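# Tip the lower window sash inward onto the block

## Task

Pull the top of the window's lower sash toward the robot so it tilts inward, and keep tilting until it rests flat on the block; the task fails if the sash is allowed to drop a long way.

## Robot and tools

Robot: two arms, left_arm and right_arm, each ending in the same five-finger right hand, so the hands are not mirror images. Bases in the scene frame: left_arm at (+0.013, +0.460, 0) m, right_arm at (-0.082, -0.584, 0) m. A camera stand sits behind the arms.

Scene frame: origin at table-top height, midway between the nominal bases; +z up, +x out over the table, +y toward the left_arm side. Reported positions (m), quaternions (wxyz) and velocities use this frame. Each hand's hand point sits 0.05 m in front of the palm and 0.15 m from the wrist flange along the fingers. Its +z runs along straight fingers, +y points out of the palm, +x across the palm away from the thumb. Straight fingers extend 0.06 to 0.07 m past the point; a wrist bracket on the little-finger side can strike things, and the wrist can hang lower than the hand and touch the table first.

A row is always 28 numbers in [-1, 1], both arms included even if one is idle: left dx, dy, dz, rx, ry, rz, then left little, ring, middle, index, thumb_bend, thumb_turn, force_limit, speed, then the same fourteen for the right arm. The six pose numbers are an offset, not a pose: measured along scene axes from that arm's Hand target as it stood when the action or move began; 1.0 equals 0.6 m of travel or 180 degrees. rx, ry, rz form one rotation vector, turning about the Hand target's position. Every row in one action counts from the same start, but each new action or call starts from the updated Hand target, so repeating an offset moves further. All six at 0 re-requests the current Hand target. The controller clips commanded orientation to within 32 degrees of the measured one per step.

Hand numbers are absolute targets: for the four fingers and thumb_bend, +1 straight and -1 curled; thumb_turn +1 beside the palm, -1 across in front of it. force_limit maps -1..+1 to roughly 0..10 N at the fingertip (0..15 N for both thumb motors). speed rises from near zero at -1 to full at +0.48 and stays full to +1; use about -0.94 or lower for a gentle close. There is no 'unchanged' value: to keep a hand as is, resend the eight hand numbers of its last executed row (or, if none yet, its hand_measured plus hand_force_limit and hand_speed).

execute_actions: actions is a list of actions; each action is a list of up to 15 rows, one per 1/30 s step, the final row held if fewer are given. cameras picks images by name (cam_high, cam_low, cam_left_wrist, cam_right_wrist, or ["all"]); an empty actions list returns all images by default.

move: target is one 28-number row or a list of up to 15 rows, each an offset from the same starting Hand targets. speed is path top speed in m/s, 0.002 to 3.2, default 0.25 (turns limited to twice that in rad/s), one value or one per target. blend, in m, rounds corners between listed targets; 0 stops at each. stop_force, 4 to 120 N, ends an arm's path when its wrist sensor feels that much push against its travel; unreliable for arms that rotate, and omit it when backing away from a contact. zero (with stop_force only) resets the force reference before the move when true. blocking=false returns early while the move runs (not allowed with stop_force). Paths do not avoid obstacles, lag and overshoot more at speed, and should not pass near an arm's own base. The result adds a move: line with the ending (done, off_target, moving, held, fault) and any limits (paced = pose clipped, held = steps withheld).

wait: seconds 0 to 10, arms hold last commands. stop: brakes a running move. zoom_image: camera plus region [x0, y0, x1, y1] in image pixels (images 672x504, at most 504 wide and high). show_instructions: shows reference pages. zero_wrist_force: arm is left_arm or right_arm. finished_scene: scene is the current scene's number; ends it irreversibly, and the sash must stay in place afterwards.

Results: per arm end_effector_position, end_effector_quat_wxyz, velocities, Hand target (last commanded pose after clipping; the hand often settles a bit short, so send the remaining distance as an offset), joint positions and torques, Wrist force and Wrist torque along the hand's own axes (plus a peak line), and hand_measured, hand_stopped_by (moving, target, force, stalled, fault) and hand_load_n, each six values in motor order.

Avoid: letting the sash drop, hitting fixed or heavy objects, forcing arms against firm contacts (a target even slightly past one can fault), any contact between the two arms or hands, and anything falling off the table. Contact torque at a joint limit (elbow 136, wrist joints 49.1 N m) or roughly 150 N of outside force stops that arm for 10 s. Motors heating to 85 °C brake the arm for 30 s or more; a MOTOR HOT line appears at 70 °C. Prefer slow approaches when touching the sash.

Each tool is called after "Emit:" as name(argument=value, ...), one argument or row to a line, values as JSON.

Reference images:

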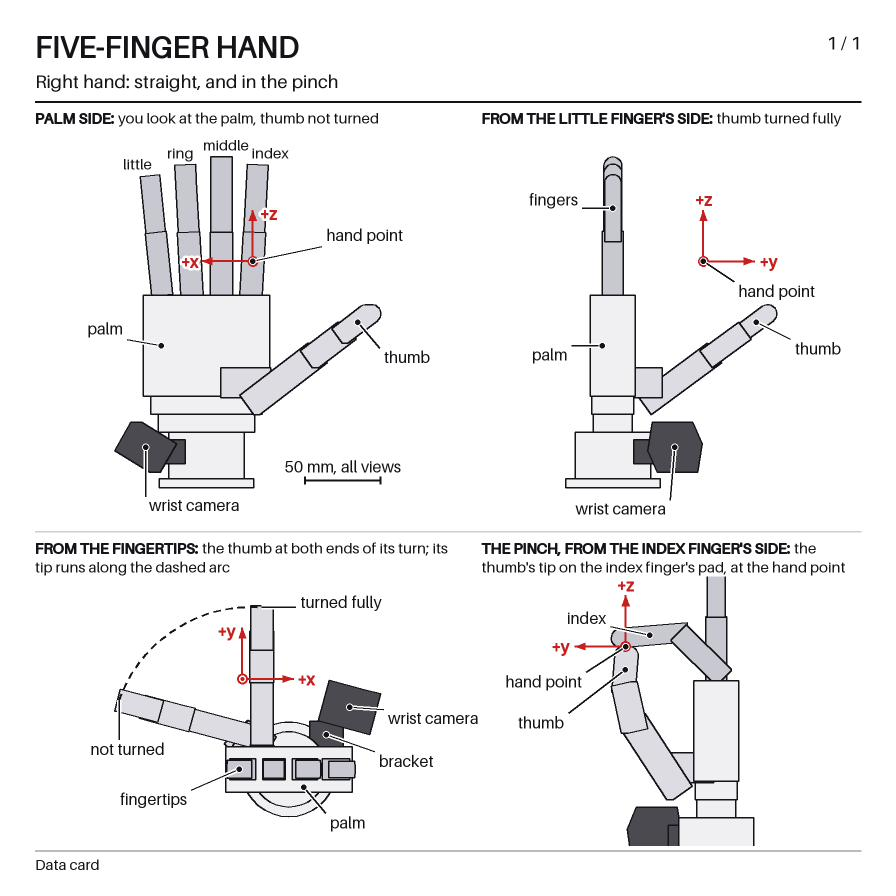

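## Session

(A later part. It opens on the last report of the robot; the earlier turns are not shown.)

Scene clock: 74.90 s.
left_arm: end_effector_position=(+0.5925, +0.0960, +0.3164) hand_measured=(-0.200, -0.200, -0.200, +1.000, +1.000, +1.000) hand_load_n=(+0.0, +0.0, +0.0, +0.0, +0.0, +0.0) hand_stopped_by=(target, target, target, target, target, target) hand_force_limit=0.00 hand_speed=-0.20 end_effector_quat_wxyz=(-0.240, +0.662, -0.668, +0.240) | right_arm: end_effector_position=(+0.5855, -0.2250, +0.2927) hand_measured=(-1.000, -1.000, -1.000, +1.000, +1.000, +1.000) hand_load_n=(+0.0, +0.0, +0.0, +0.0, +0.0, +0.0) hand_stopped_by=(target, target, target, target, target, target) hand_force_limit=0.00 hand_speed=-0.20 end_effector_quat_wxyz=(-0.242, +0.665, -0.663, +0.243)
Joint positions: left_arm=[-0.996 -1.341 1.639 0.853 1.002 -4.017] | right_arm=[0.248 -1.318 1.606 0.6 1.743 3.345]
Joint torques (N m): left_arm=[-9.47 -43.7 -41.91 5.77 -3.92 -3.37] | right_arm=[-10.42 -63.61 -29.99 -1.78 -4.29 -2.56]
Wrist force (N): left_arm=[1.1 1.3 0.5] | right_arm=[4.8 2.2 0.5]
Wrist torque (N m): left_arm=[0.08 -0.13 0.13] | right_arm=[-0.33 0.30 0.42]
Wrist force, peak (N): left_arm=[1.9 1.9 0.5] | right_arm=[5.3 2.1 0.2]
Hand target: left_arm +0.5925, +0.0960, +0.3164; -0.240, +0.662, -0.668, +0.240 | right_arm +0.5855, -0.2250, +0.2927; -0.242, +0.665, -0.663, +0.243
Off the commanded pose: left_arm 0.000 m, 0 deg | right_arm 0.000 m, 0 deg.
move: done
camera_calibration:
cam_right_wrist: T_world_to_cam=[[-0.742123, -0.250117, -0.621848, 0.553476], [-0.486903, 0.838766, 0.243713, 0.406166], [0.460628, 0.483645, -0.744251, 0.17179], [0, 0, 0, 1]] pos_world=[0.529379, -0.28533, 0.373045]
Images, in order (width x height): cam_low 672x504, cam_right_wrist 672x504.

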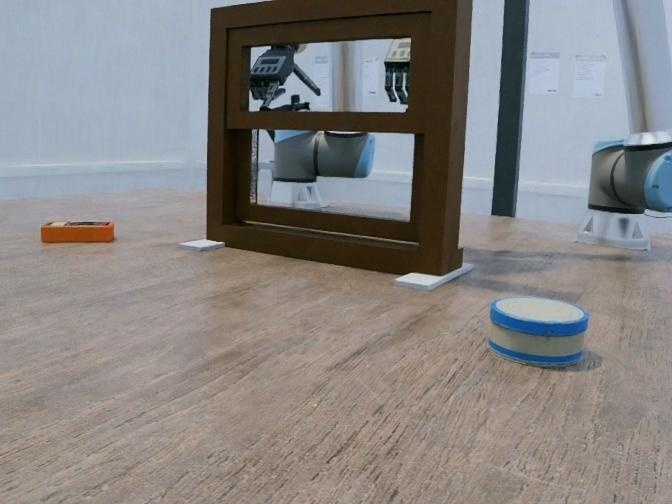

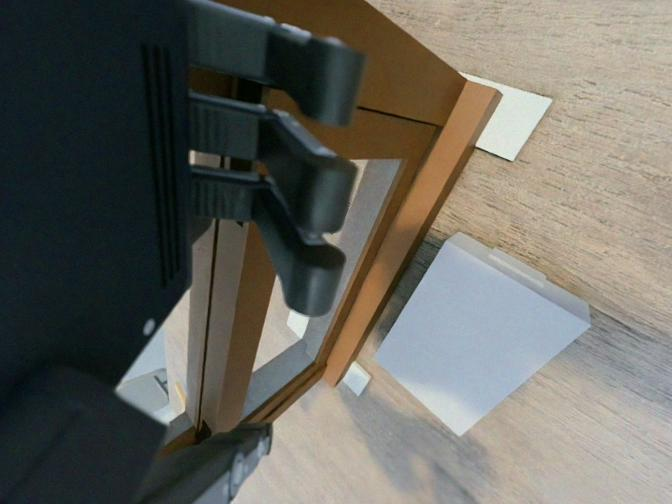

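Emit:
move(
  target=[0,-0.0133,0,0,0,0,-0.2,-0.2,-0.2,1,1,1,0,-0.2,0,0,0,0,0,0,-1,-1,-1,1,1,1,0,-0.2],
  speed=0.015,
  stop_force=8,
  cameras=["cam_low","cam_right_wrist"],
)

Emit:
zoom_image(
  camera="cam_right_wrist",
  region=[170, 330, 290, 450],
)

Emit:
zoom_image(
  camera="cam_low",
  region=[380, 40, 440, 120],
)

Scene clock: 77.60 s.
left_arm: end_effector_position=(+0.5925, +0.0880, +0.3164) hand_measured=(-0.200, -0.200, -0.200, +1.000, +1.000, +1.000) hand_load_n=(+0.0, +0.0, +0.0, +0.0, +0.0, +0.0) hand_stopped_by=(target, target, target, target, target, target) hand_force_limit=0.00 hand_speed=-0.20 end_effector_quat_wxyz=(-0.240, +0.662, -0.668, +0.240) | right_arm: end_effector_position=(+0.5855, -0.2250, +0.2927) hand_measured=(-1.000, -1.000, -1.000, +1.000, +1.000, +1.000) hand_load_n=(+0.0, +0.0, +0.0, +0.0, +0.0, +0.0) hand_stopped_by=(target, target, target, target, target, target) hand_force_limit=0.00 hand_speed=-0.20 end_effector_quat_wxyz=(-0.242, +0.665, -0.663, +0.243)
Joint positions: left_arm=[-1.003 -1.332 1.629 0.859 0.999 -4.025] | right_arm=[0.248 -1.318 1.606 0.6 1.743 3.345]
Joint torques (N m): left_arm=[-9.01 -45.03 -42.24 6 -3.58 -3.65] | right_arm=[-11.83 -63.08 -29.8 -1.76 -4.69 -2.54]
Wrist force (N): left_arm=[1.5 1.8 0.6] | right_arm=[4.7 2.2 0.2]
Wrist torque (N m): left_arm=[0.17 -0.19 0.17] | right_arm=[-0.30 0.32 0.41]
Wrist force, peak (N): left_arm=[1.9 1.9 0.3] | right_arm=[5.1 2.6 0.5]
Hand target: left_arm +0.5925, +0.0880, +0.3164; -0.240, +0.662, -0.668, +0.240 | right_arm +0.5855, -0.2250, +0.2927; -0.242, +0.665, -0.663, +0.243
Off the commanded pose: left_arm 0.000 m, 0 deg | right_arm 0.000 m, 0 deg.
move: done
camera_calibration:
cam_right_wrist: T_world_to_cam=[[-0.742123, -0.250117, -0.621848, 0.553476], [-0.486903, 0.838766, 0.243713, 0.406166], [0.460628, 0.483645, -0.744251, 0.17179], [0, 0, 0, 1]] pos_world=[0.529379, -0.28533, 0.373045]
Images, in order (width x height): cam_low 672x504, cam_right_wrist 672x504.

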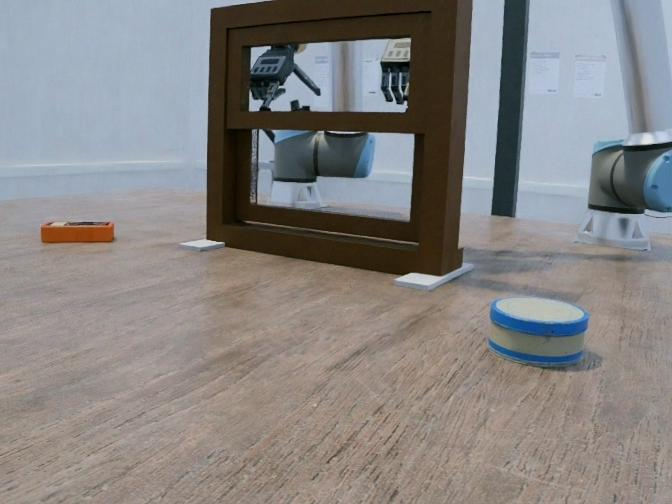

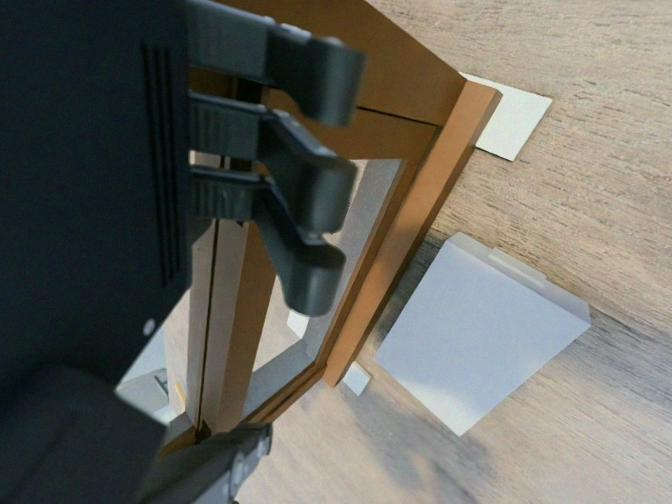

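Scaled by 4.200.

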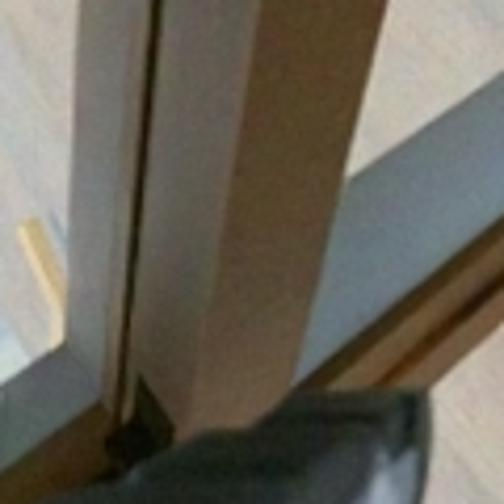

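Scaled by 6.300.

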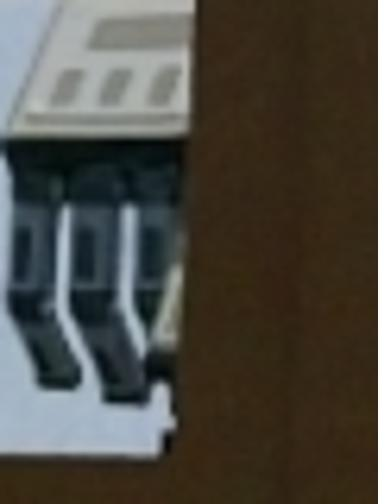

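Emit:
move(
  target=[
    [0.0283,0.0483,0,0,0,0,-0.2,-0.2,-0.2,1,1,1,0,-0.2,0,0,0,0,0,0,-1,-1,-1,1,1,1,0,-0.2],
    [0.0283,0.0483,-0.0375,0,0,0,-0.2,-0.2,-0.2,1,1,1,0,-0.2,0,0,0,0,0,0,-1,-1,-1,1,1,1,0,-0.2],
  ],
  speed=0.03,
  stop_force=6,
  cameras=["cam_low","cam_right_wrist"],
)

Emit:
zoom_image(
  camera="cam_low",
  region=[380, 40, 440, 120],
)

Scene clock: 85.00 s.
left_arm: end_effector_position=(+0.6095, +0.1170, +0.2939) hand_measured=(-0.200, -0.200, -0.200, +1.000, +1.000, +1.000) hand_load_n=(+0.0, +0.0, +0.0, +0.0, +0.0, -0.5) hand_stopped_by=(target, target, target, target, target, target) hand_force_limit=0.00 hand_speed=-0.20 end_effector_quat_wxyz=(-0.240, +0.662, -0.668, +0.240) | right_arm: end_effector_position=(+0.5855, -0.2250, +0.2927) hand_measured=(-1.000, -1.000, -1.000, +1.000, +1.000, +1.000) hand_load_n=(+0.5, +0.0, +0.5, +0.0, +0.0, +0.0) hand_stopped_by=(target, target, target, target, target, target) hand_force_limit=0.00 hand_speed=-0.20 end_effector_quat_wxyz=(-0.242, +0.665, -0.663, +0.243)
Joint positions: left_arm=[-0.951 -1.333 1.666 0.793 1.021 -3.969] | right_arm=[0.248 -1.318 1.606 0.6 1.743 3.345]
Joint torques (N m): left_arm=[12.03 -43.45 -26.53 0.49 1.71 3.59] | right_arm=[-11.47 -63.04 -30.27 -1.58 -4.46 -2.42]
Wrist force (N): left_arm=[1.3 1.7 -0.1] | right_arm=[4.8 2.1 0.0]
Wrist torque (N m): left_arm=[0.19 -0.10 0.03] | right_arm=[-0.30 0.32 0.42]
Wrist force, peak (N): left_arm=[1.8 2.1 0.3] | right_arm=[5.2 2.5 0.3]
Hand target: left_arm +0.6095, +0.1170, +0.2939; -0.240, +0.662, -0.668, +0.240 | right_arm +0.5855, -0.2250, +0.2927; -0.242, +0.665, -0.663, +0.243
Off the commanded pose: left_arm 0.000 m, 0 deg | right_arm 0.000 m, 0 deg.
move: done
camera_calibration:
cam_right_wrist: T_world_to_cam=[[-0.742123, -0.250117, -0.621848, 0.553476], [-0.486903, 0.838766, 0.243713, 0.406166], [0.460628, 0.483645, -0.744251, 0.17179], [0, 0, 0, 1]] pos_world=[0.529379, -0.28533, 0.373045]
Images, in order (width x height): cam_low 672x504, cam_right_wrist 672x504.

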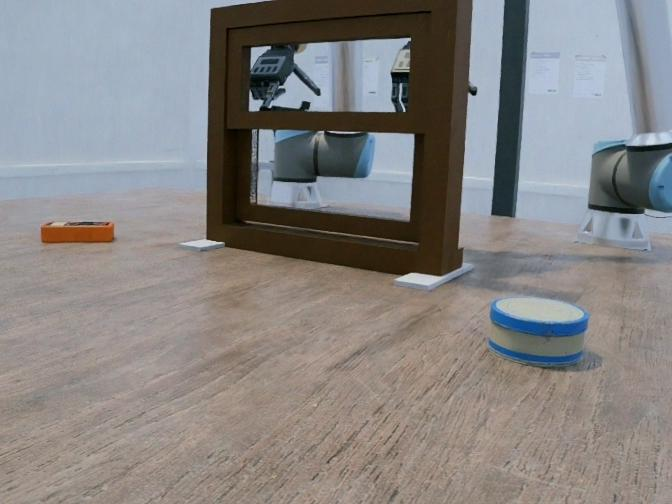

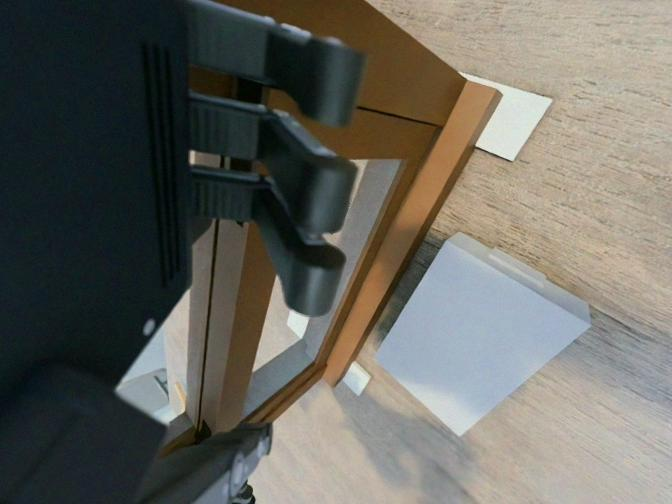

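Scaled by 6.300.

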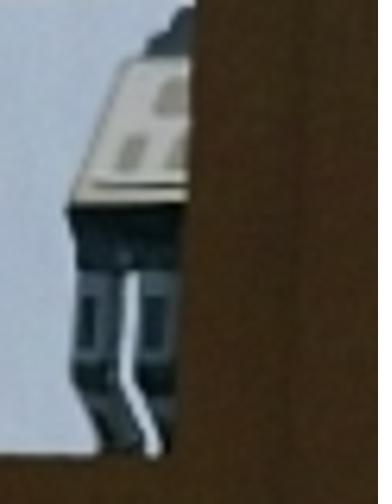

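Emit:
move(
  target=[0,-0.02,0,0,0,0,-0.2,-0.2,-0.2,1,1,1,0,-0.2,0,0,0,0,0,0,-1,-1,-1,1,1,1,0,-0.2],
  speed=0.015,
  stop_force=8,
  cameras=["cam_low","cam_right_wrist"],
)

Emit:
zoom_image(
  camera="cam_low",
  region=[380, 40, 440, 120],
)

Emit:
zoom_image(
  camera="cam_right_wrist",
  region=[170, 370, 250, 450],
)

Scene clock: 87.33 s.
left_arm: end_effector_position=(+0.6095, +0.1050, +0.2939) hand_measured=(-0.200, -0.200, -0.200, +1.000, +1.000, +1.000) hand_load_n=(+0.0, +0.0, +0.0, -1.0, +0.0, +0.0) hand_stopped_by=(target, target, target, target, target, target) hand_force_limit=0.00 hand_speed=-0.20 end_effector_quat_wxyz=(-0.240, +0.662, -0.668, +0.240) | right_arm: end_effector_position=(+0.5855, -0.2250, +0.2927) hand_measured=(-1.000, -1.000, -1.000, +1.000, +1.000, +1.000) hand_load_n=(+0.0, +0.0, +0.0, +0.0, +0.0, +0.0) hand_stopped_by=(target, target, target, target, target, target) hand_force_limit=0.00 hand_speed=-0.20 end_effector_quat_wxyz=(-0.242, +0.665, -0.663, +0.243)
Joint positions: left_arm=[-0.963 -1.32 1.651 0.802 1.016 -3.981] | right_arm=[0.248 -1.318 1.606 0.6 1.743 3.345]
Joint torques (N m): left_arm=[-12.37 -44.76 -43.57 4.47 -3.16 -3.52] | right_arm=[-10.18 -63.13 -29.96 -1.65 -4.57 -2.52]
Wrist force (N): left_arm=[-2.3 1.9 -0.8] | right_arm=[5.4 1.8 1.2]
Wrist torque (N m): left_arm=[0.11 -0.36 -0.08] | right_arm=[-0.33 0.31 0.46]
Wrist force, peak (N): left_arm=[-3.1 2.2 -1.0] | right_arm=[5.6 2.0 1.1]
Hand target: left_arm +0.6095, +0.1050, +0.2939; -0.240, +0.662, -0.668, +0.240 | right_arm +0.5855, -0.2250, +0.2927; -0.242, +0.665, -0.663, +0.243
Off the commanded pose: left_arm 0.000 m, 0 deg | right_arm 0.000 m, 0 deg.
move: done
camera_calibration:
cam_right_wrist: T_world_to_cam=[[-0.742123, -0.250117, -0.621848, 0.553476], [-0.486903, 0.838766, 0.243713, 0.406166], [0.460628, 0.483645, -0.744251, 0.17179], [0, 0, 0, 1]] pos_world=[0.529379, -0.28533, 0.373045]
Images, in order (width x height): cam_low 672x504, cam_right_wrist 672x504.

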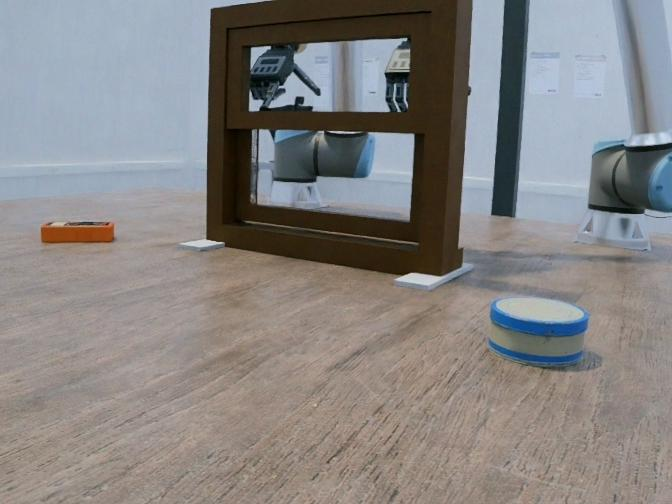

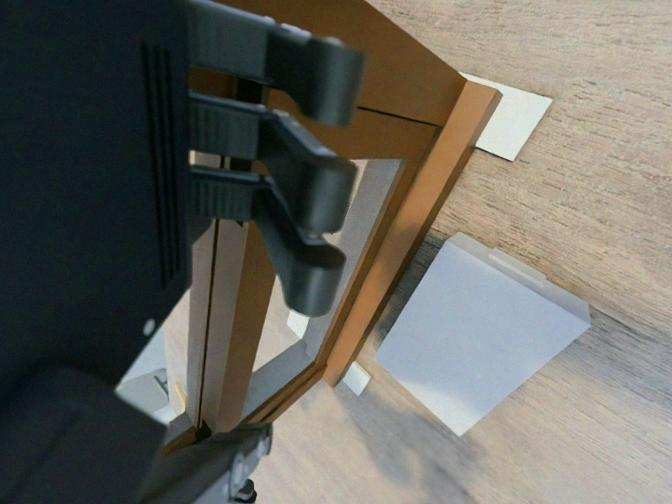

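Scaled by 6.300.

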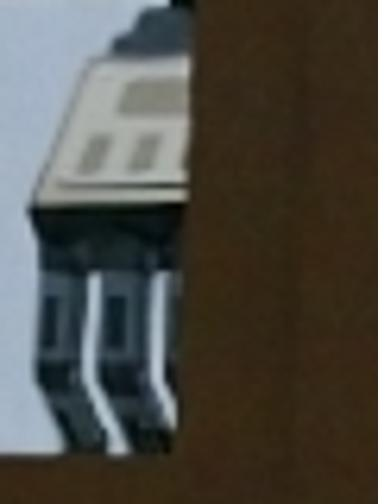

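Scaled by 6.300.

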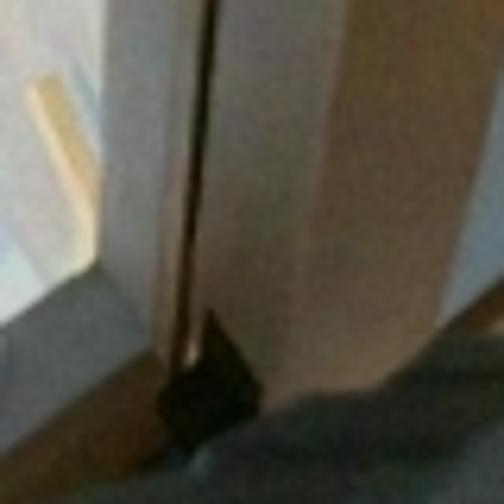

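Emit:
move(
  target=[0,-0.02,0,0,0,0,-0.2,-0.2,-0.2,1,1,1,0,-0.2,0,0,0,0,0,0,-1,-1,-1,1,1,1,0,-0.2],
  speed=0.01,
  stop_force=6,
  cameras=["cam_low","cam_right_wrist"],
)

Emit:
zoom_image(
  camera="cam_right_wrist",
  region=[170, 370, 250, 450],
)

Scene clock: 89.60 s.
left_arm: end_effector_position=(+0.6095, +0.0991, +0.2939) hand_measured=(-0.200, -0.200, -0.200, +1.000, +1.000, +1.000) hand_load_n=(+0.0, +0.0, +0.0, -1.5, -0.5, +0.0) hand_stopped_by=(target, target, target, target, target, target) hand_force_limit=0.00 hand_speed=-0.20 end_effector_quat_wxyz=(-0.240, +0.662, -0.668, +0.240) | right_arm: end_effector_position=(+0.5855, -0.2250, +0.2927) hand_measured=(-1.000, -1.000, -1.000, +1.000, +1.000, +1.000) hand_load_n=(+0.5, +0.0, +0.0, +0.5, +0.0, -0.5) hand_stopped_by=(target, target, target, target, target, target) hand_force_limit=0.00 hand_speed=-0.20 end_effector_quat_wxyz=(-0.242, +0.665, -0.663, +0.243)
Joint positions: left_arm=[-0.969 -1.314 1.643 0.806 1.013 -3.987] | right_arm=[0.248 -1.318 1.606 0.6 1.743 3.345]
Joint torques (N m): left_arm=[5.6 -68.03 -30.34 -2.25 3.99 3.84] | right_arm=[-8.94 -62.36 -30.27 -0.7 -4.32 -2.54]
Wrist force (N): left_arm=[-8.8 2.2 -0.6] | right_arm=[5.1 1.1 2.5]
Wrist torque (N m): left_arm=[0.11 -0.72 -0.47] | right_arm=[-0.37 0.33 0.44]
Wrist force, peak (N): left_arm=[-13.6 2.4 -1.2] | right_arm=[5.4 1.6 2.8]
Hand target: left_arm +0.6095, +0.0991, +0.2939; -0.240, +0.662, -0.668, +0.240 (not the last commanded pose) | right_arm +0.5855, -0.2250, +0.2927; -0.242, +0.665, -0.663, +0.243
Off the commanded pose: left_arm 0.006 m, 0 deg | right_arm 0.000 m, 0 deg.
move: contact (left_arm)
camera_calibration:
cam_right_wrist: T_world_to_cam=[[-0.742093, -0.250169, -0.621863, 0.553451], [-0.486949, 0.838751, 0.243675, 0.4062], [0.460629, 0.483645, -0.74425, 0.17179], [0, 0, 0, 1]] pos_world=[0.52938, -0.28533, 0.373045]
Images, in order (width x height): cam_low 672x504, cam_right_wrist 672x504.

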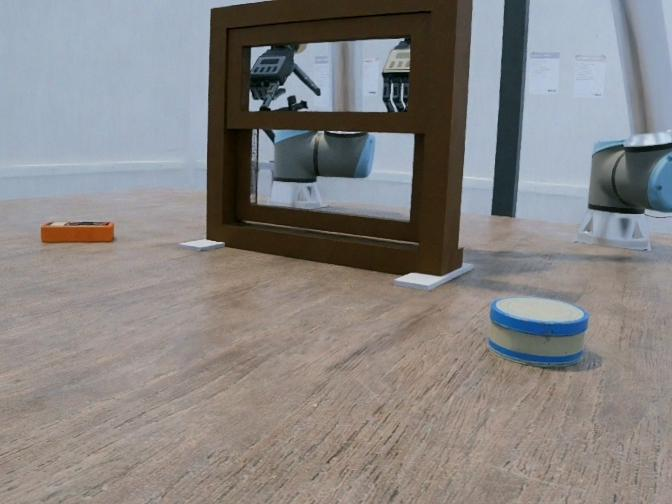

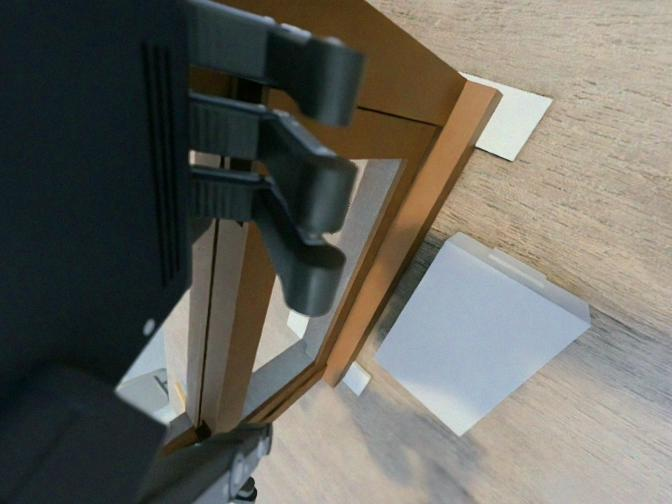

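Scaled by 6.300.

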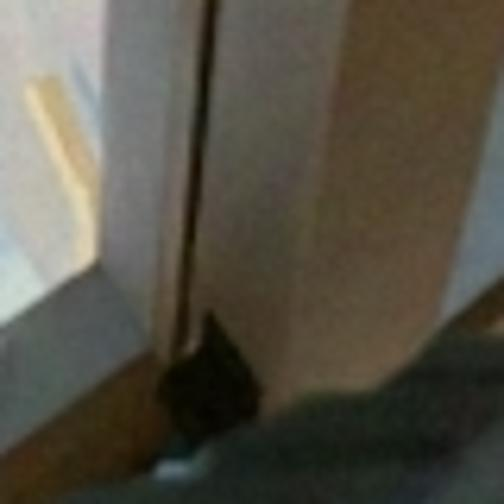

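Emit:
move(
  target=[-0.02,0.0015,0,0,0,0,-0.2,-0.2,-0.2,1,1,1,0,-0.2,-0.02,0.002,0,0,0,0,-1,-1,-1,1,1,1,0,-0.2],
  speed=0.01,
  cameras=["cam_low","cam_right_wrist","cam_left_wrist"],
)

Emit:
zoom_image(
  camera="cam_right_wrist",
  region=[170, 370, 250, 450],
)

Scene clock: 91.63 s.
left_arm: end_effector_position=(+0.5977, +0.1000, +0.2939) hand_measured=(-0.200, -0.200, -0.200, +1.000, +1.000, +1.000) hand_load_n=(+0.0, +0.0, +0.0, -2.5, +0.0, -0.5) hand_stopped_by=(target, target, target, target, target, target) hand_force_limit=0.00 hand_speed=-0.20 end_effector_quat_wxyz=(-0.240, +0.662, -0.668, +0.240) | right_arm: end_effector_position=(+0.5737, -0.2238, +0.2927) hand_measured=(-1.000, -1.000, -1.000, +1.000, +1.000, +1.000) hand_load_n=(+0.0, +0.0, +0.0, +0.0, +0.0, +0.0) hand_stopped_by=(target, target, target, target, target, target) hand_force_limit=0.00 hand_speed=-0.20 end_effector_quat_wxyz=(-0.242, +0.665, -0.663, +0.243)
Joint positions: left_arm=[-0.985 -1.328 1.663 0.81 1.006 -4.004] | right_arm=[0.255 -1.333 1.625 0.596 1.747 3.351]
Joint torques (N m): left_arm=[-19.49 -65.24 -32.41 2.56 -1.57 -3.48] | right_arm=[15.62 -62.19 -30.17 -1.86 2.8 2.08]
Wrist force (N): left_arm=[-9.4 3.5 2.0] | right_arm=[5.3 2.5 3.4]
Wrist torque (N m): left_arm=[-0.04 -0.80 -0.47] | right_arm=[-0.49 0.38 0.15]
Wrist force, peak (N): left_arm=[-9.8 4.2 1.7] | right_arm=[5.6 2.4 3.4]
Hand target: left_arm +0.5975, +0.1000, +0.2939; -0.240, +0.662, -0.668, +0.240 | right_arm +0.5735, -0.2238, +0.2927; -0.242, +0.665, -0.663, +0.243
Off the commanded pose: left_arm 0.000 m, 0 deg | right_arm 0.000 m, 0 deg.
move: done
camera_calibration:
cam_left_wrist: T_world_to_cam=[[-0.798351, -0.225911, -0.558212, 0.660695], [-0.449987, 0.839811, 0.303693, 0.0915928], [0.400185, 0.493642, -0.77212, 0.0532794], [0, 0, 0, 1]] pos_world=[0.54736, 0.0460364, 0.38213]
cam_right_wrist: T_world_to_cam=[[-0.742123, -0.250117, -0.621848, 0.545093], [-0.486903, 0.838766, 0.243713, 0.399462], [0.460628, 0.483645, -0.744251, 0.176599], [0, 0, 0, 1]] pos_world=[0.517679, -0.28413, 0.373045]
Images, in order (width x height): cam_low 672x504, cam_left_wrist 672x504, cam_right_wrist 672x504.

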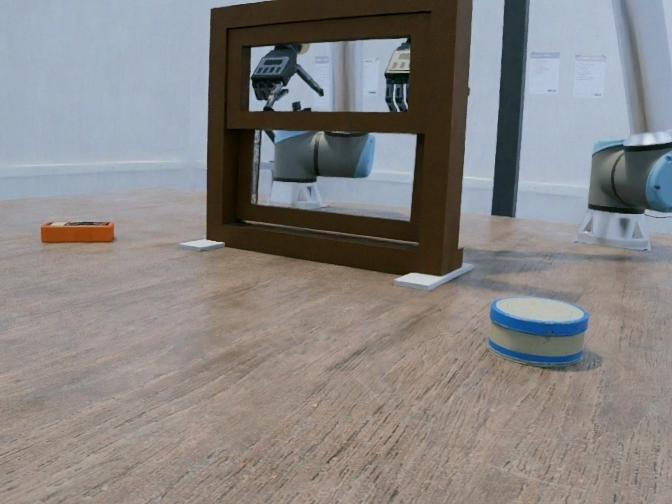

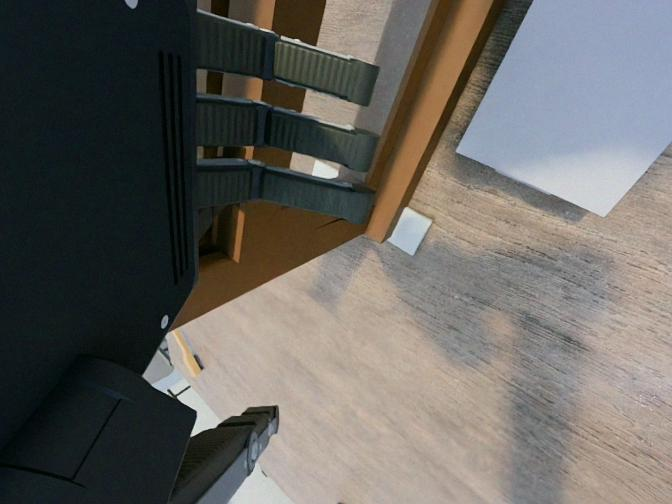

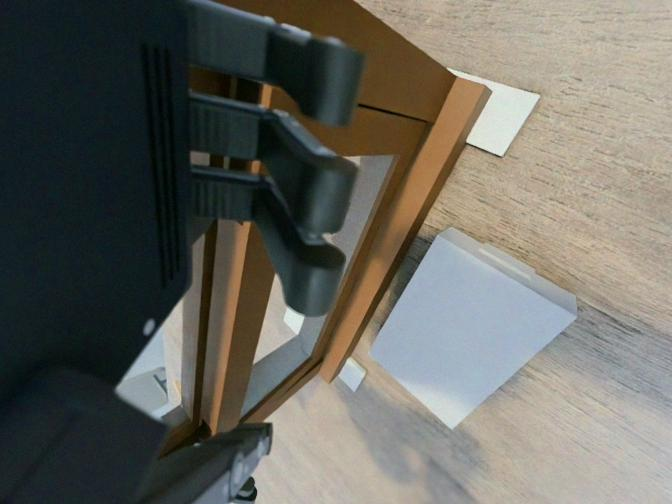

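Scaled by 6.300.

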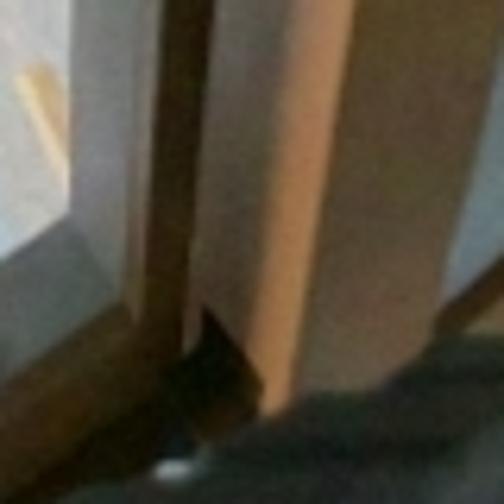

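Emit:
move(
  target=[-0.0167,0.001,-0.0008,0,0,0,-0.2,-0.2,-0.2,1,1,1,0,-0.2,-0.0167,0.001,-0.0008,0,0,0,-1,-1,-1,1,1,1,0,-0.2],
  speed=0.01,
  cameras=["cam_right_wrist","cam_left_wrist"],
)

Emit:
zoom_image(
  camera="cam_right_wrist",
  region=[170, 370, 250, 450],
)

Scene clock: 93.50 s.
left_arm: end_effector_position=(+0.5877, +0.1006, +0.2934) hand_measured=(-0.200, -0.200, -0.200, +1.000, +1.000, +1.000) hand_load_n=(+0.0, +0.0, +0.5, -2.5, +0.0, -0.5) hand_stopped_by=(target, target, target, target, target, target) hand_force_limit=0.00 hand_speed=-0.20 end_effector_quat_wxyz=(-0.240, +0.662, -0.668, +0.240) | right_arm: end_effector_position=(+0.5637, -0.2232, +0.2923) hand_measured=(-1.000, -1.000, -1.000, +1.000, +1.000, +1.000) hand_load_n=(+0.0, +0.5, +0.0, -1.0, +0.0, +0.0) hand_stopped_by=(target, target, target, target, target, target) hand_force_limit=0.00 hand_speed=-0.20 end_effector_quat_wxyz=(-0.242, +0.665, -0.663, +0.243)
Joint positions: left_arm=[-0.999 -1.34 1.681 0.812 1.001 -4.02] | right_arm=[0.26 -1.346 1.643 0.593 1.751 3.355]
Joint torques (N m): left_arm=[-14.51 -67.54 -31.88 2.52 -1.62 -3.96] | right_arm=[15.65 -62.46 -30.02 -1.76 2.84 2.35]
Wrist force (N): left_arm=[-11.4 3.1 2.6] | right_arm=[5.2 2.8 2.8]
Wrist torque (N m): left_arm=[-0.12 -0.90 -0.59] | right_arm=[-0.47 0.31 0.14]
Wrist force, peak (N): left_arm=[-11.8 3.2 2.4] | right_arm=[5.5 2.8 3.4]
Hand target: left_arm +0.5874, +0.1006, +0.2934; -0.240, +0.662, -0.668, +0.240 | right_arm +0.5635, -0.2232, +0.2923; -0.242, +0.665, -0.663, +0.243
Off the commanded pose: left_arm 0.000 m, 0 deg | right_arm 0.000 m, 0 deg.
move: done
camera_calibration:
cam_left_wrist: T_world_to_cam=[[-0.798376, -0.225863, -0.558195, 0.652629], [-0.449942, 0.839823, 0.303725, 0.0866736], [0.400185, 0.493642, -0.77212, 0.0566762], [0, 0, 0, 1]] pos_world=[0.53736, 0.0466364, 0.38173]
cam_right_wrist: T_world_to_cam=[[-0.742123, -0.250117, -0.621848, 0.537499], [-0.486903, 0.838766, 0.243713, 0.394139], [0.460628, 0.483645, -0.744251, 0.180664], [0, 0, 0, 1]] pos_world=[0.507579, -0.28353, 0.372645]
Images, in order (width x height): cam_left_wrist 672x504, cam_right_wrist 672x504.

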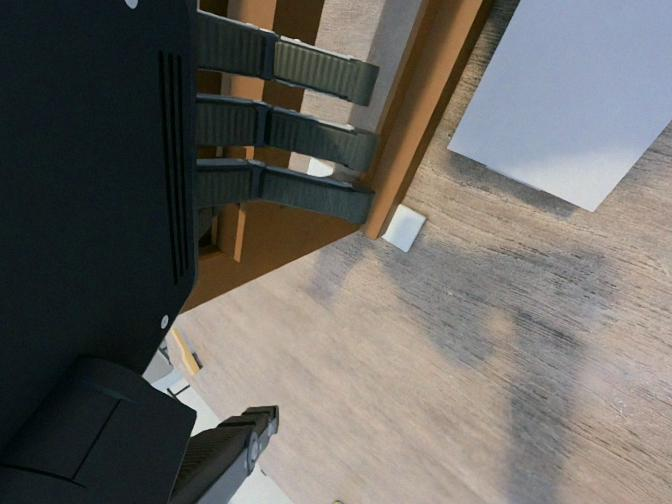

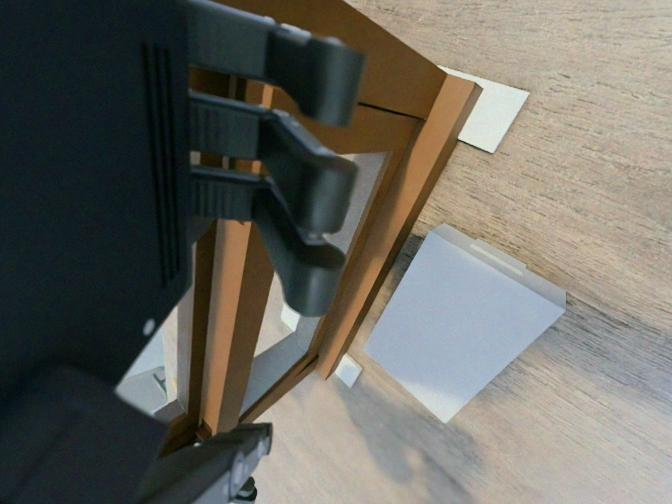

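Scaled by 6.300.

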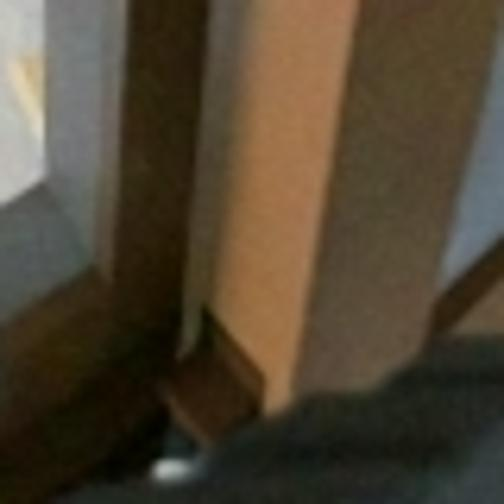

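Emit:
move(
  target=[-0.02,0.0025,-0.0015,0,0,0,-0.2,-0.2,-0.2,1,1,1,0,-0.2,-0.02,0.001,-0.0015,0,0,0,-1,-1,-1,1,1,1,0,-0.2],
  speed=0.012,
  cameras=["cam_right_wrist","cam_left_wrist","cam_high"],
)

Emit:
zoom_image(
  camera="cam_right_wrist",
  region=[170, 350, 270, 450],
)

Scene clock: 95.20 s.
left_arm: end_effector_position=(+0.5757, +0.1021, +0.2925) hand_measured=(-0.200, -0.200, -0.200, +1.000, +1.000, +1.000) hand_load_n=(+0.0, +0.0, +0.0, -1.5, +0.0, +0.0) hand_stopped_by=(target, target, target, target, target, target) hand_force_limit=0.00 hand_speed=-0.20 end_effector_quat_wxyz=(-0.240, +0.662, -0.668, +0.240) | right_arm: end_effector_position=(+0.5517, -0.2226, +0.2914) hand_measured=(-1.000, -1.000, -1.000, +1.000, +1.000, +1.000) hand_load_n=(+0.0, +0.0, +0.0, -1.5, +0.0, +0.0) hand_stopped_by=(target, target, target, target, target, target) hand_force_limit=0.00 hand_speed=-0.20 end_effector_quat_wxyz=(-0.242, +0.665, -0.663, +0.243)
Joint positions: left_arm=[-1.016 -1.354 1.702 0.815 0.994 -4.038] | right_arm=[0.267 -1.361 1.664 0.588 1.755 3.36]
Joint torques (N m): left_arm=[-11.16 -65.45 -27.35 4.62 -4.07 -3.37] | right_arm=[18.23 -60.11 -30.67 -1.88 2.78 2.35]
Wrist force (N): left_arm=[-3.8 2.6 1.2] | right_arm=[4.9 3.4 3.0]
Wrist torque (N m): left_arm=[0.04 -0.41 -0.13] | right_arm=[-0.52 0.31 0.11]
Wrist force, peak (N): left_arm=[-12.1 3.1 2.6] | right_arm=[5.3 3.0 3.2]
Hand target: left_arm +0.5754, +0.1021, +0.2925; -0.240, +0.662, -0.668, +0.240 | right_arm +0.5515, -0.2226, +0.2914; -0.242, +0.665, -0.663, +0.243
Off the commanded pose: left_arm 0.000 m, 0 deg | right_arm 0.000 m, 0 deg.
move: done
camera_calibration:
cam_left_wrist: T_world_to_cam=[[-0.798351, -0.225911, -0.558212, 0.64288], [-0.449987, 0.839811, 0.303693, 0.0803243], [0.400185, 0.493642, -0.77212, 0.0600431], [0, 0, 0, 1]] pos_world=[0.52536, 0.0481364, 0.38083]
cam_right_wrist: T_world_to_cam=[[-0.742123, -0.250117, -0.621848, 0.528184], [-0.486903, 0.838766, 0.243713, 0.388012], [0.460628, 0.483645, -0.744251, 0.185231], [0, 0, 0, 1]] pos_world=[0.495579, -0.28293, 0.371745]
Images, in order (width x height): cam_high 672x504, cam_left_wrist 672x504, cam_right_wrist 672x504.

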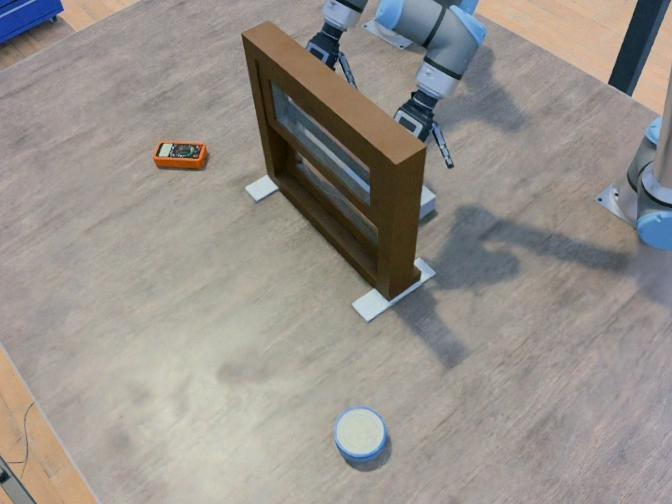

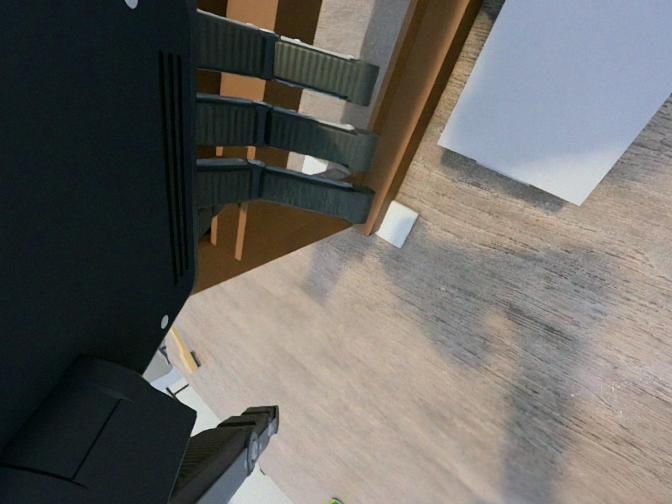

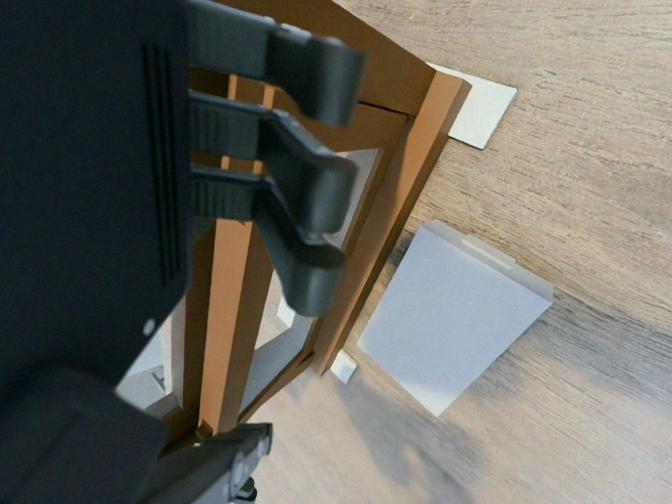

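Scaled by 5.040.

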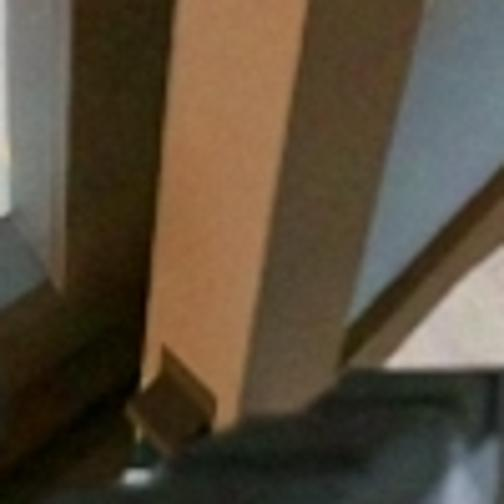

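Emit:
move(
  target=[-0.025,0.004,-0.005,0,0,0,-0.2,-0.2,-0.2,1,1,1,0,-0.2,-0.025,0.0,-0.005,0,0,0,-1,-1,-1,1,1,1,0,-0.2],
  speed=0.02,
  cameras=["cam_right_wrist","cam_left_wrist","cam_high"],
)

Emit:
zoom_image(
  camera="cam_right_wrist",
  region=[150, 330, 270, 450],
)

Emit:
zoom_image(
  camera="cam_left_wrist",
  region=[190, 0, 440, 250],
)

Scene clock: 98.70 s.
left_arm: end_effector_position=(+0.5607, +0.1045, +0.2895) hand_measured=(-0.200, -0.200, -0.200, +1.000, +1.000, +1.000) hand_load_n=(+0.5, +0.0, +0.0, -0.5, +0.0, -0.5) hand_stopped_by=(target, target, target, target, target, target) hand_force_limit=0.00 hand_speed=-0.20 end_effector_quat_wxyz=(-0.240, +0.662, -0.668, +0.240) | right_arm: end_effector_position=(+0.5367, -0.2226, +0.2884) hand_measured=(-1.000, -1.000, -1.000, +1.000, +1.000, +1.000) hand_load_n=(+0.0, +0.0, +0.0, -1.0, +0.0, +0.0) hand_stopped_by=(target, target, target, target, target, target) hand_force_limit=0.00 hand_speed=-0.20 end_effector_quat_wxyz=(-0.242, +0.665, -0.663, +0.243)
Joint positions: left_arm=[-1.037 -1.371 1.732 0.815 0.986 -4.061] | right_arm=[0.274 -1.38 1.692 0.58 1.76 3.366]
Joint torques (N m): left_arm=[-3.83 -61.7 -27.14 4.62 -2.72 -3.24] | right_arm=[15.09 -59.26 -30.51 -2.25 2.97 2.42]
Wrist force (N): left_arm=[-2.2 2.5 1.0] | right_arm=[4.7 3.0 0.8]
Wrist torque (N m): left_arm=[0.12 -0.50 -0.03] | right_arm=[-0.37 0.26 0.08]
Wrist force, peak (N): left_arm=[-3.9 2.6 1.0] | right_arm=[5.1 3.5 3.1]
Hand target: left_arm +0.5604, +0.1045, +0.2895; -0.240, +0.662, -0.668, +0.240 | right_arm +0.5365, -0.2226, +0.2884; -0.242, +0.665, -0.663, +0.243
Off the commanded pose: left_arm 0.000 m, 0 deg | right_arm 0.000 m, 0 deg.
move: done
camera_calibration:
cam_left_wrist: T_world_to_cam=[[-0.798376, -0.225863, -0.558195, 0.629777], [-0.449942, 0.839823, 0.303725, 0.0724344], [0.400185, 0.493642, -0.77212, 0.0625448], [0, 0, 0, 1]] pos_world=[0.51036, 0.0505364, 0.37783]
cam_right_wrist: T_world_to_cam=[[-0.742123, -0.250117, -0.621848, 0.515187], [-0.486903, 0.838766, 0.243713, 0.38144], [0.460628, 0.483645, -0.744251, 0.189908], [0, 0, 0, 1]] pos_world=[0.480579, -0.28293, 0.368745]
Images, in order (width x height): cam_high 672x504, cam_left_wrist 672x504, cam_right_wrist 672x504.

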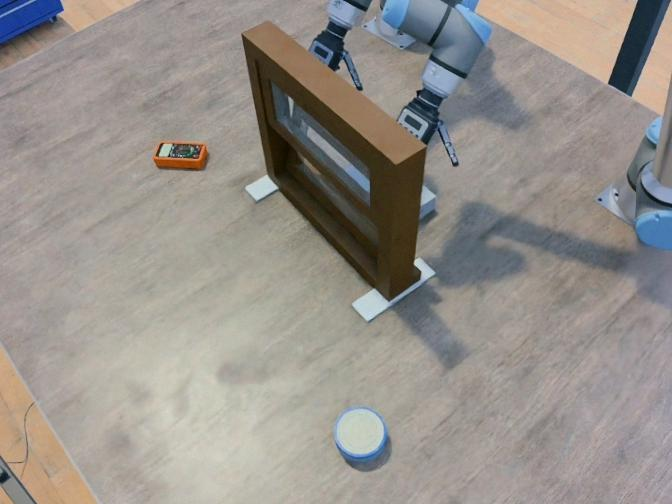

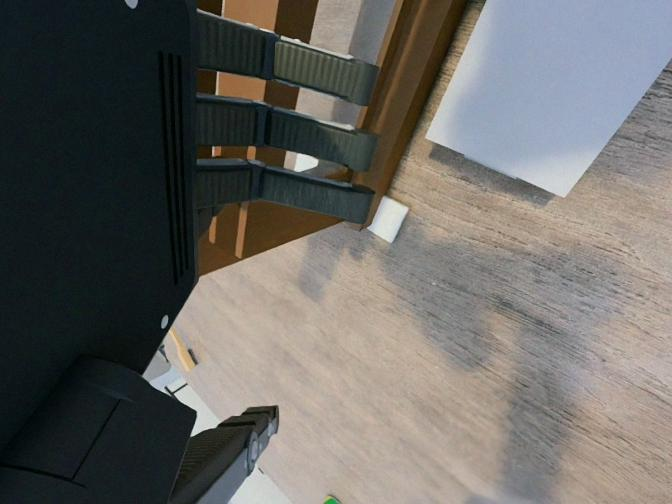

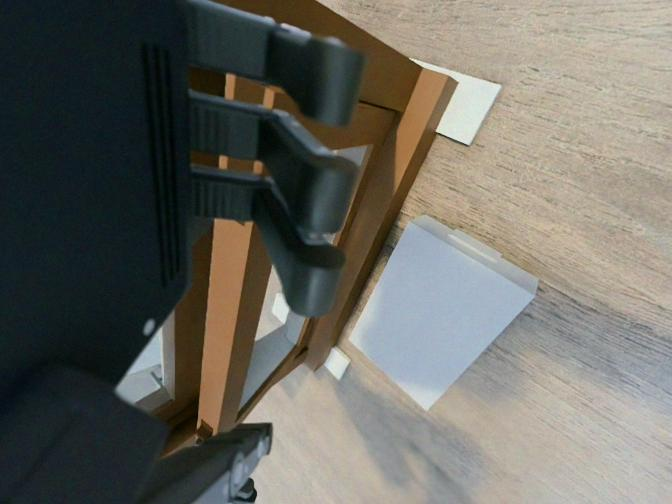

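Scaled by 4.200.

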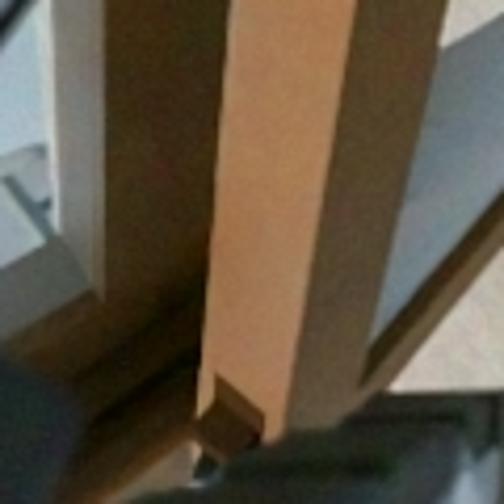

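Scaled by 2.016.

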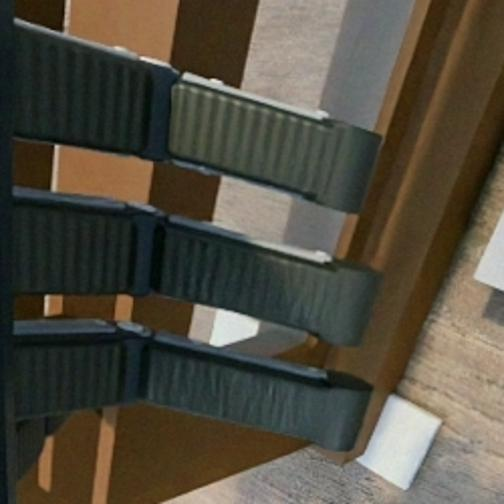

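Emit:
move(
  target=[
    [0.0015,0,-0.0368,0,-0.0833,0,-0.2,-0.2,-0.2,1,1,1,0,-0.2,0,0,0,0,0,0,-1,-1,-1,1,1,1,0,-0.2],
    [0.0127,0,-0.0722,0,-0.1667,0,-0.2,-0.2,-0.2,1,1,1,0,-0.2,0,0,0,0,0,0,-1,-1,-1,1,1,1,0,-0.2],
  ],
  speed=0.05,
  cameras=["cam_right_wrist","cam_left_wrist","cam_low"],
)

Emit:
zoom_image(
  camera="cam_low",
  region=[240, 30, 440, 130],
)

Scene clock: 109.53 s.
left_arm: end_effector_position=(+0.5680, +0.1045, +0.2462) hand_measured=(-0.200, -0.200, -0.200, +1.000, +1.000, +1.000) hand_load_n=(+0.0, +0.0, +0.0, +0.0, +0.0, +0.0) hand_stopped_by=(target, target, target, target, target, target) hand_force_limit=0.00 hand_speed=-0.20 end_effector_quat_wxyz=(-0.405, +0.578, -0.583, +0.403) | right_arm: end_effector_position=(+0.5365, -0.2226, +0.2884) hand_measured=(-1.000, -1.000, -1.000, +1.000, +1.000, +1.000) hand_load_n=(+0.0, +0.0, +0.5, -1.5, +0.0, +0.0) hand_stopped_by=(target, target, target, target, target, target) hand_force_limit=0.00 hand_speed=-0.20 end_effector_quat_wxyz=(-0.242, +0.665, -0.663, +0.243)
Joint positions: left_arm=[-1.211 -1.436 2.012 0.248 0.493 -3.895] | right_arm=[0.275 -1.38 1.693 0.58 1.76 3.366]
Joint torques (N m): left_arm=[-11.83 -53.36 -23.83 -0.91 -2.15 3.31] | right_arm=[11.95 -54.44 -32.02 -0.21 2.63 2.37]
Wrist force (N): left_arm=[-2.4 1.0 -1.3] | right_arm=[4.8 3.6 0.1]
Wrist torque (N m): left_arm=[0.49 -0.57 -0.10] | right_arm=[-0.37 0.22 0.09]
Wrist force, peak (N): left_arm=[-2.5 3.6 -2.7] | right_arm=[4.6 4.3 -0.3]
Hand target: left_arm +0.5681, +0.1045, +0.2462; -0.405, +0.578, -0.583, +0.403 | right_arm +0.5365, -0.2226, +0.2884; -0.242, +0.665, -0.663, +0.243
Off the commanded pose: left_arm 0.000 m, 0 deg | right_arm 0.000 m, 0 deg.
move: done
camera_calibration:
cam_left_wrist: T_world_to_cam=[[-0.41255, -0.225919, -0.882475, 0.472153], [-0.541621, 0.839753, 0.0382217, 0.206342], [0.732426, 0.493736, -0.468803, -0.23726], [0, 0, 0, 1]] pos_world=[0.480321, 0.0505362, 0.297549]
cam_right_wrist: T_world_to_cam=[[-0.742093, -0.250169, -0.621863, 0.515015], [-0.486949, 0.838751, 0.243675, 0.381375], [0.460629, 0.483645, -0.74425, 0.19], [0, 0, 0, 1]] pos_world=[0.48038, -0.28293, 0.368745]
Images, in order (width x height): cam_low 672x504, cam_left_wrist 672x504, cam_right_wrist 672x504.

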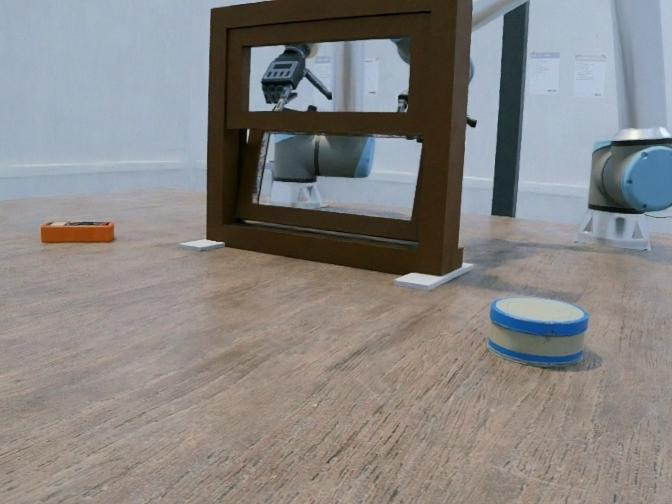

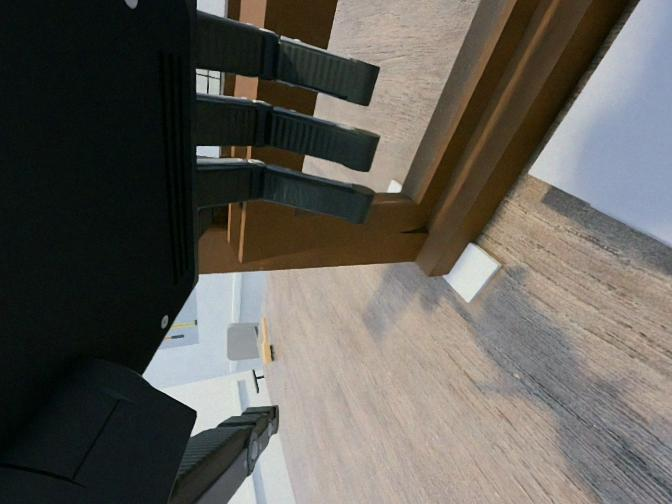

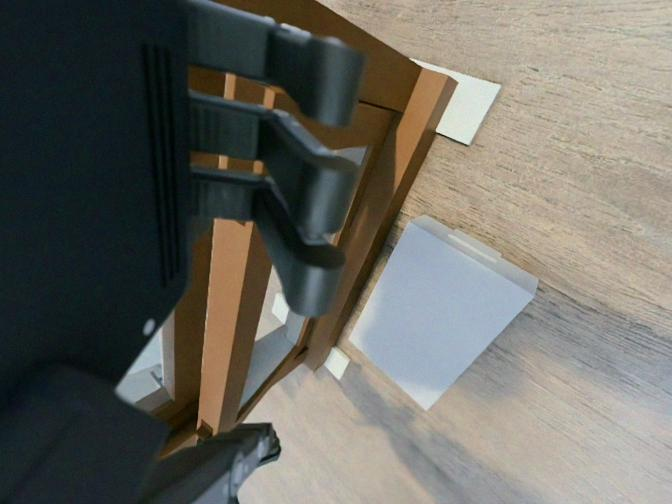

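Scaled by 2.520.

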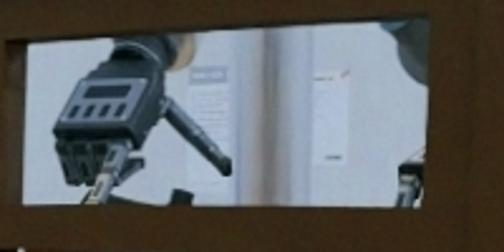

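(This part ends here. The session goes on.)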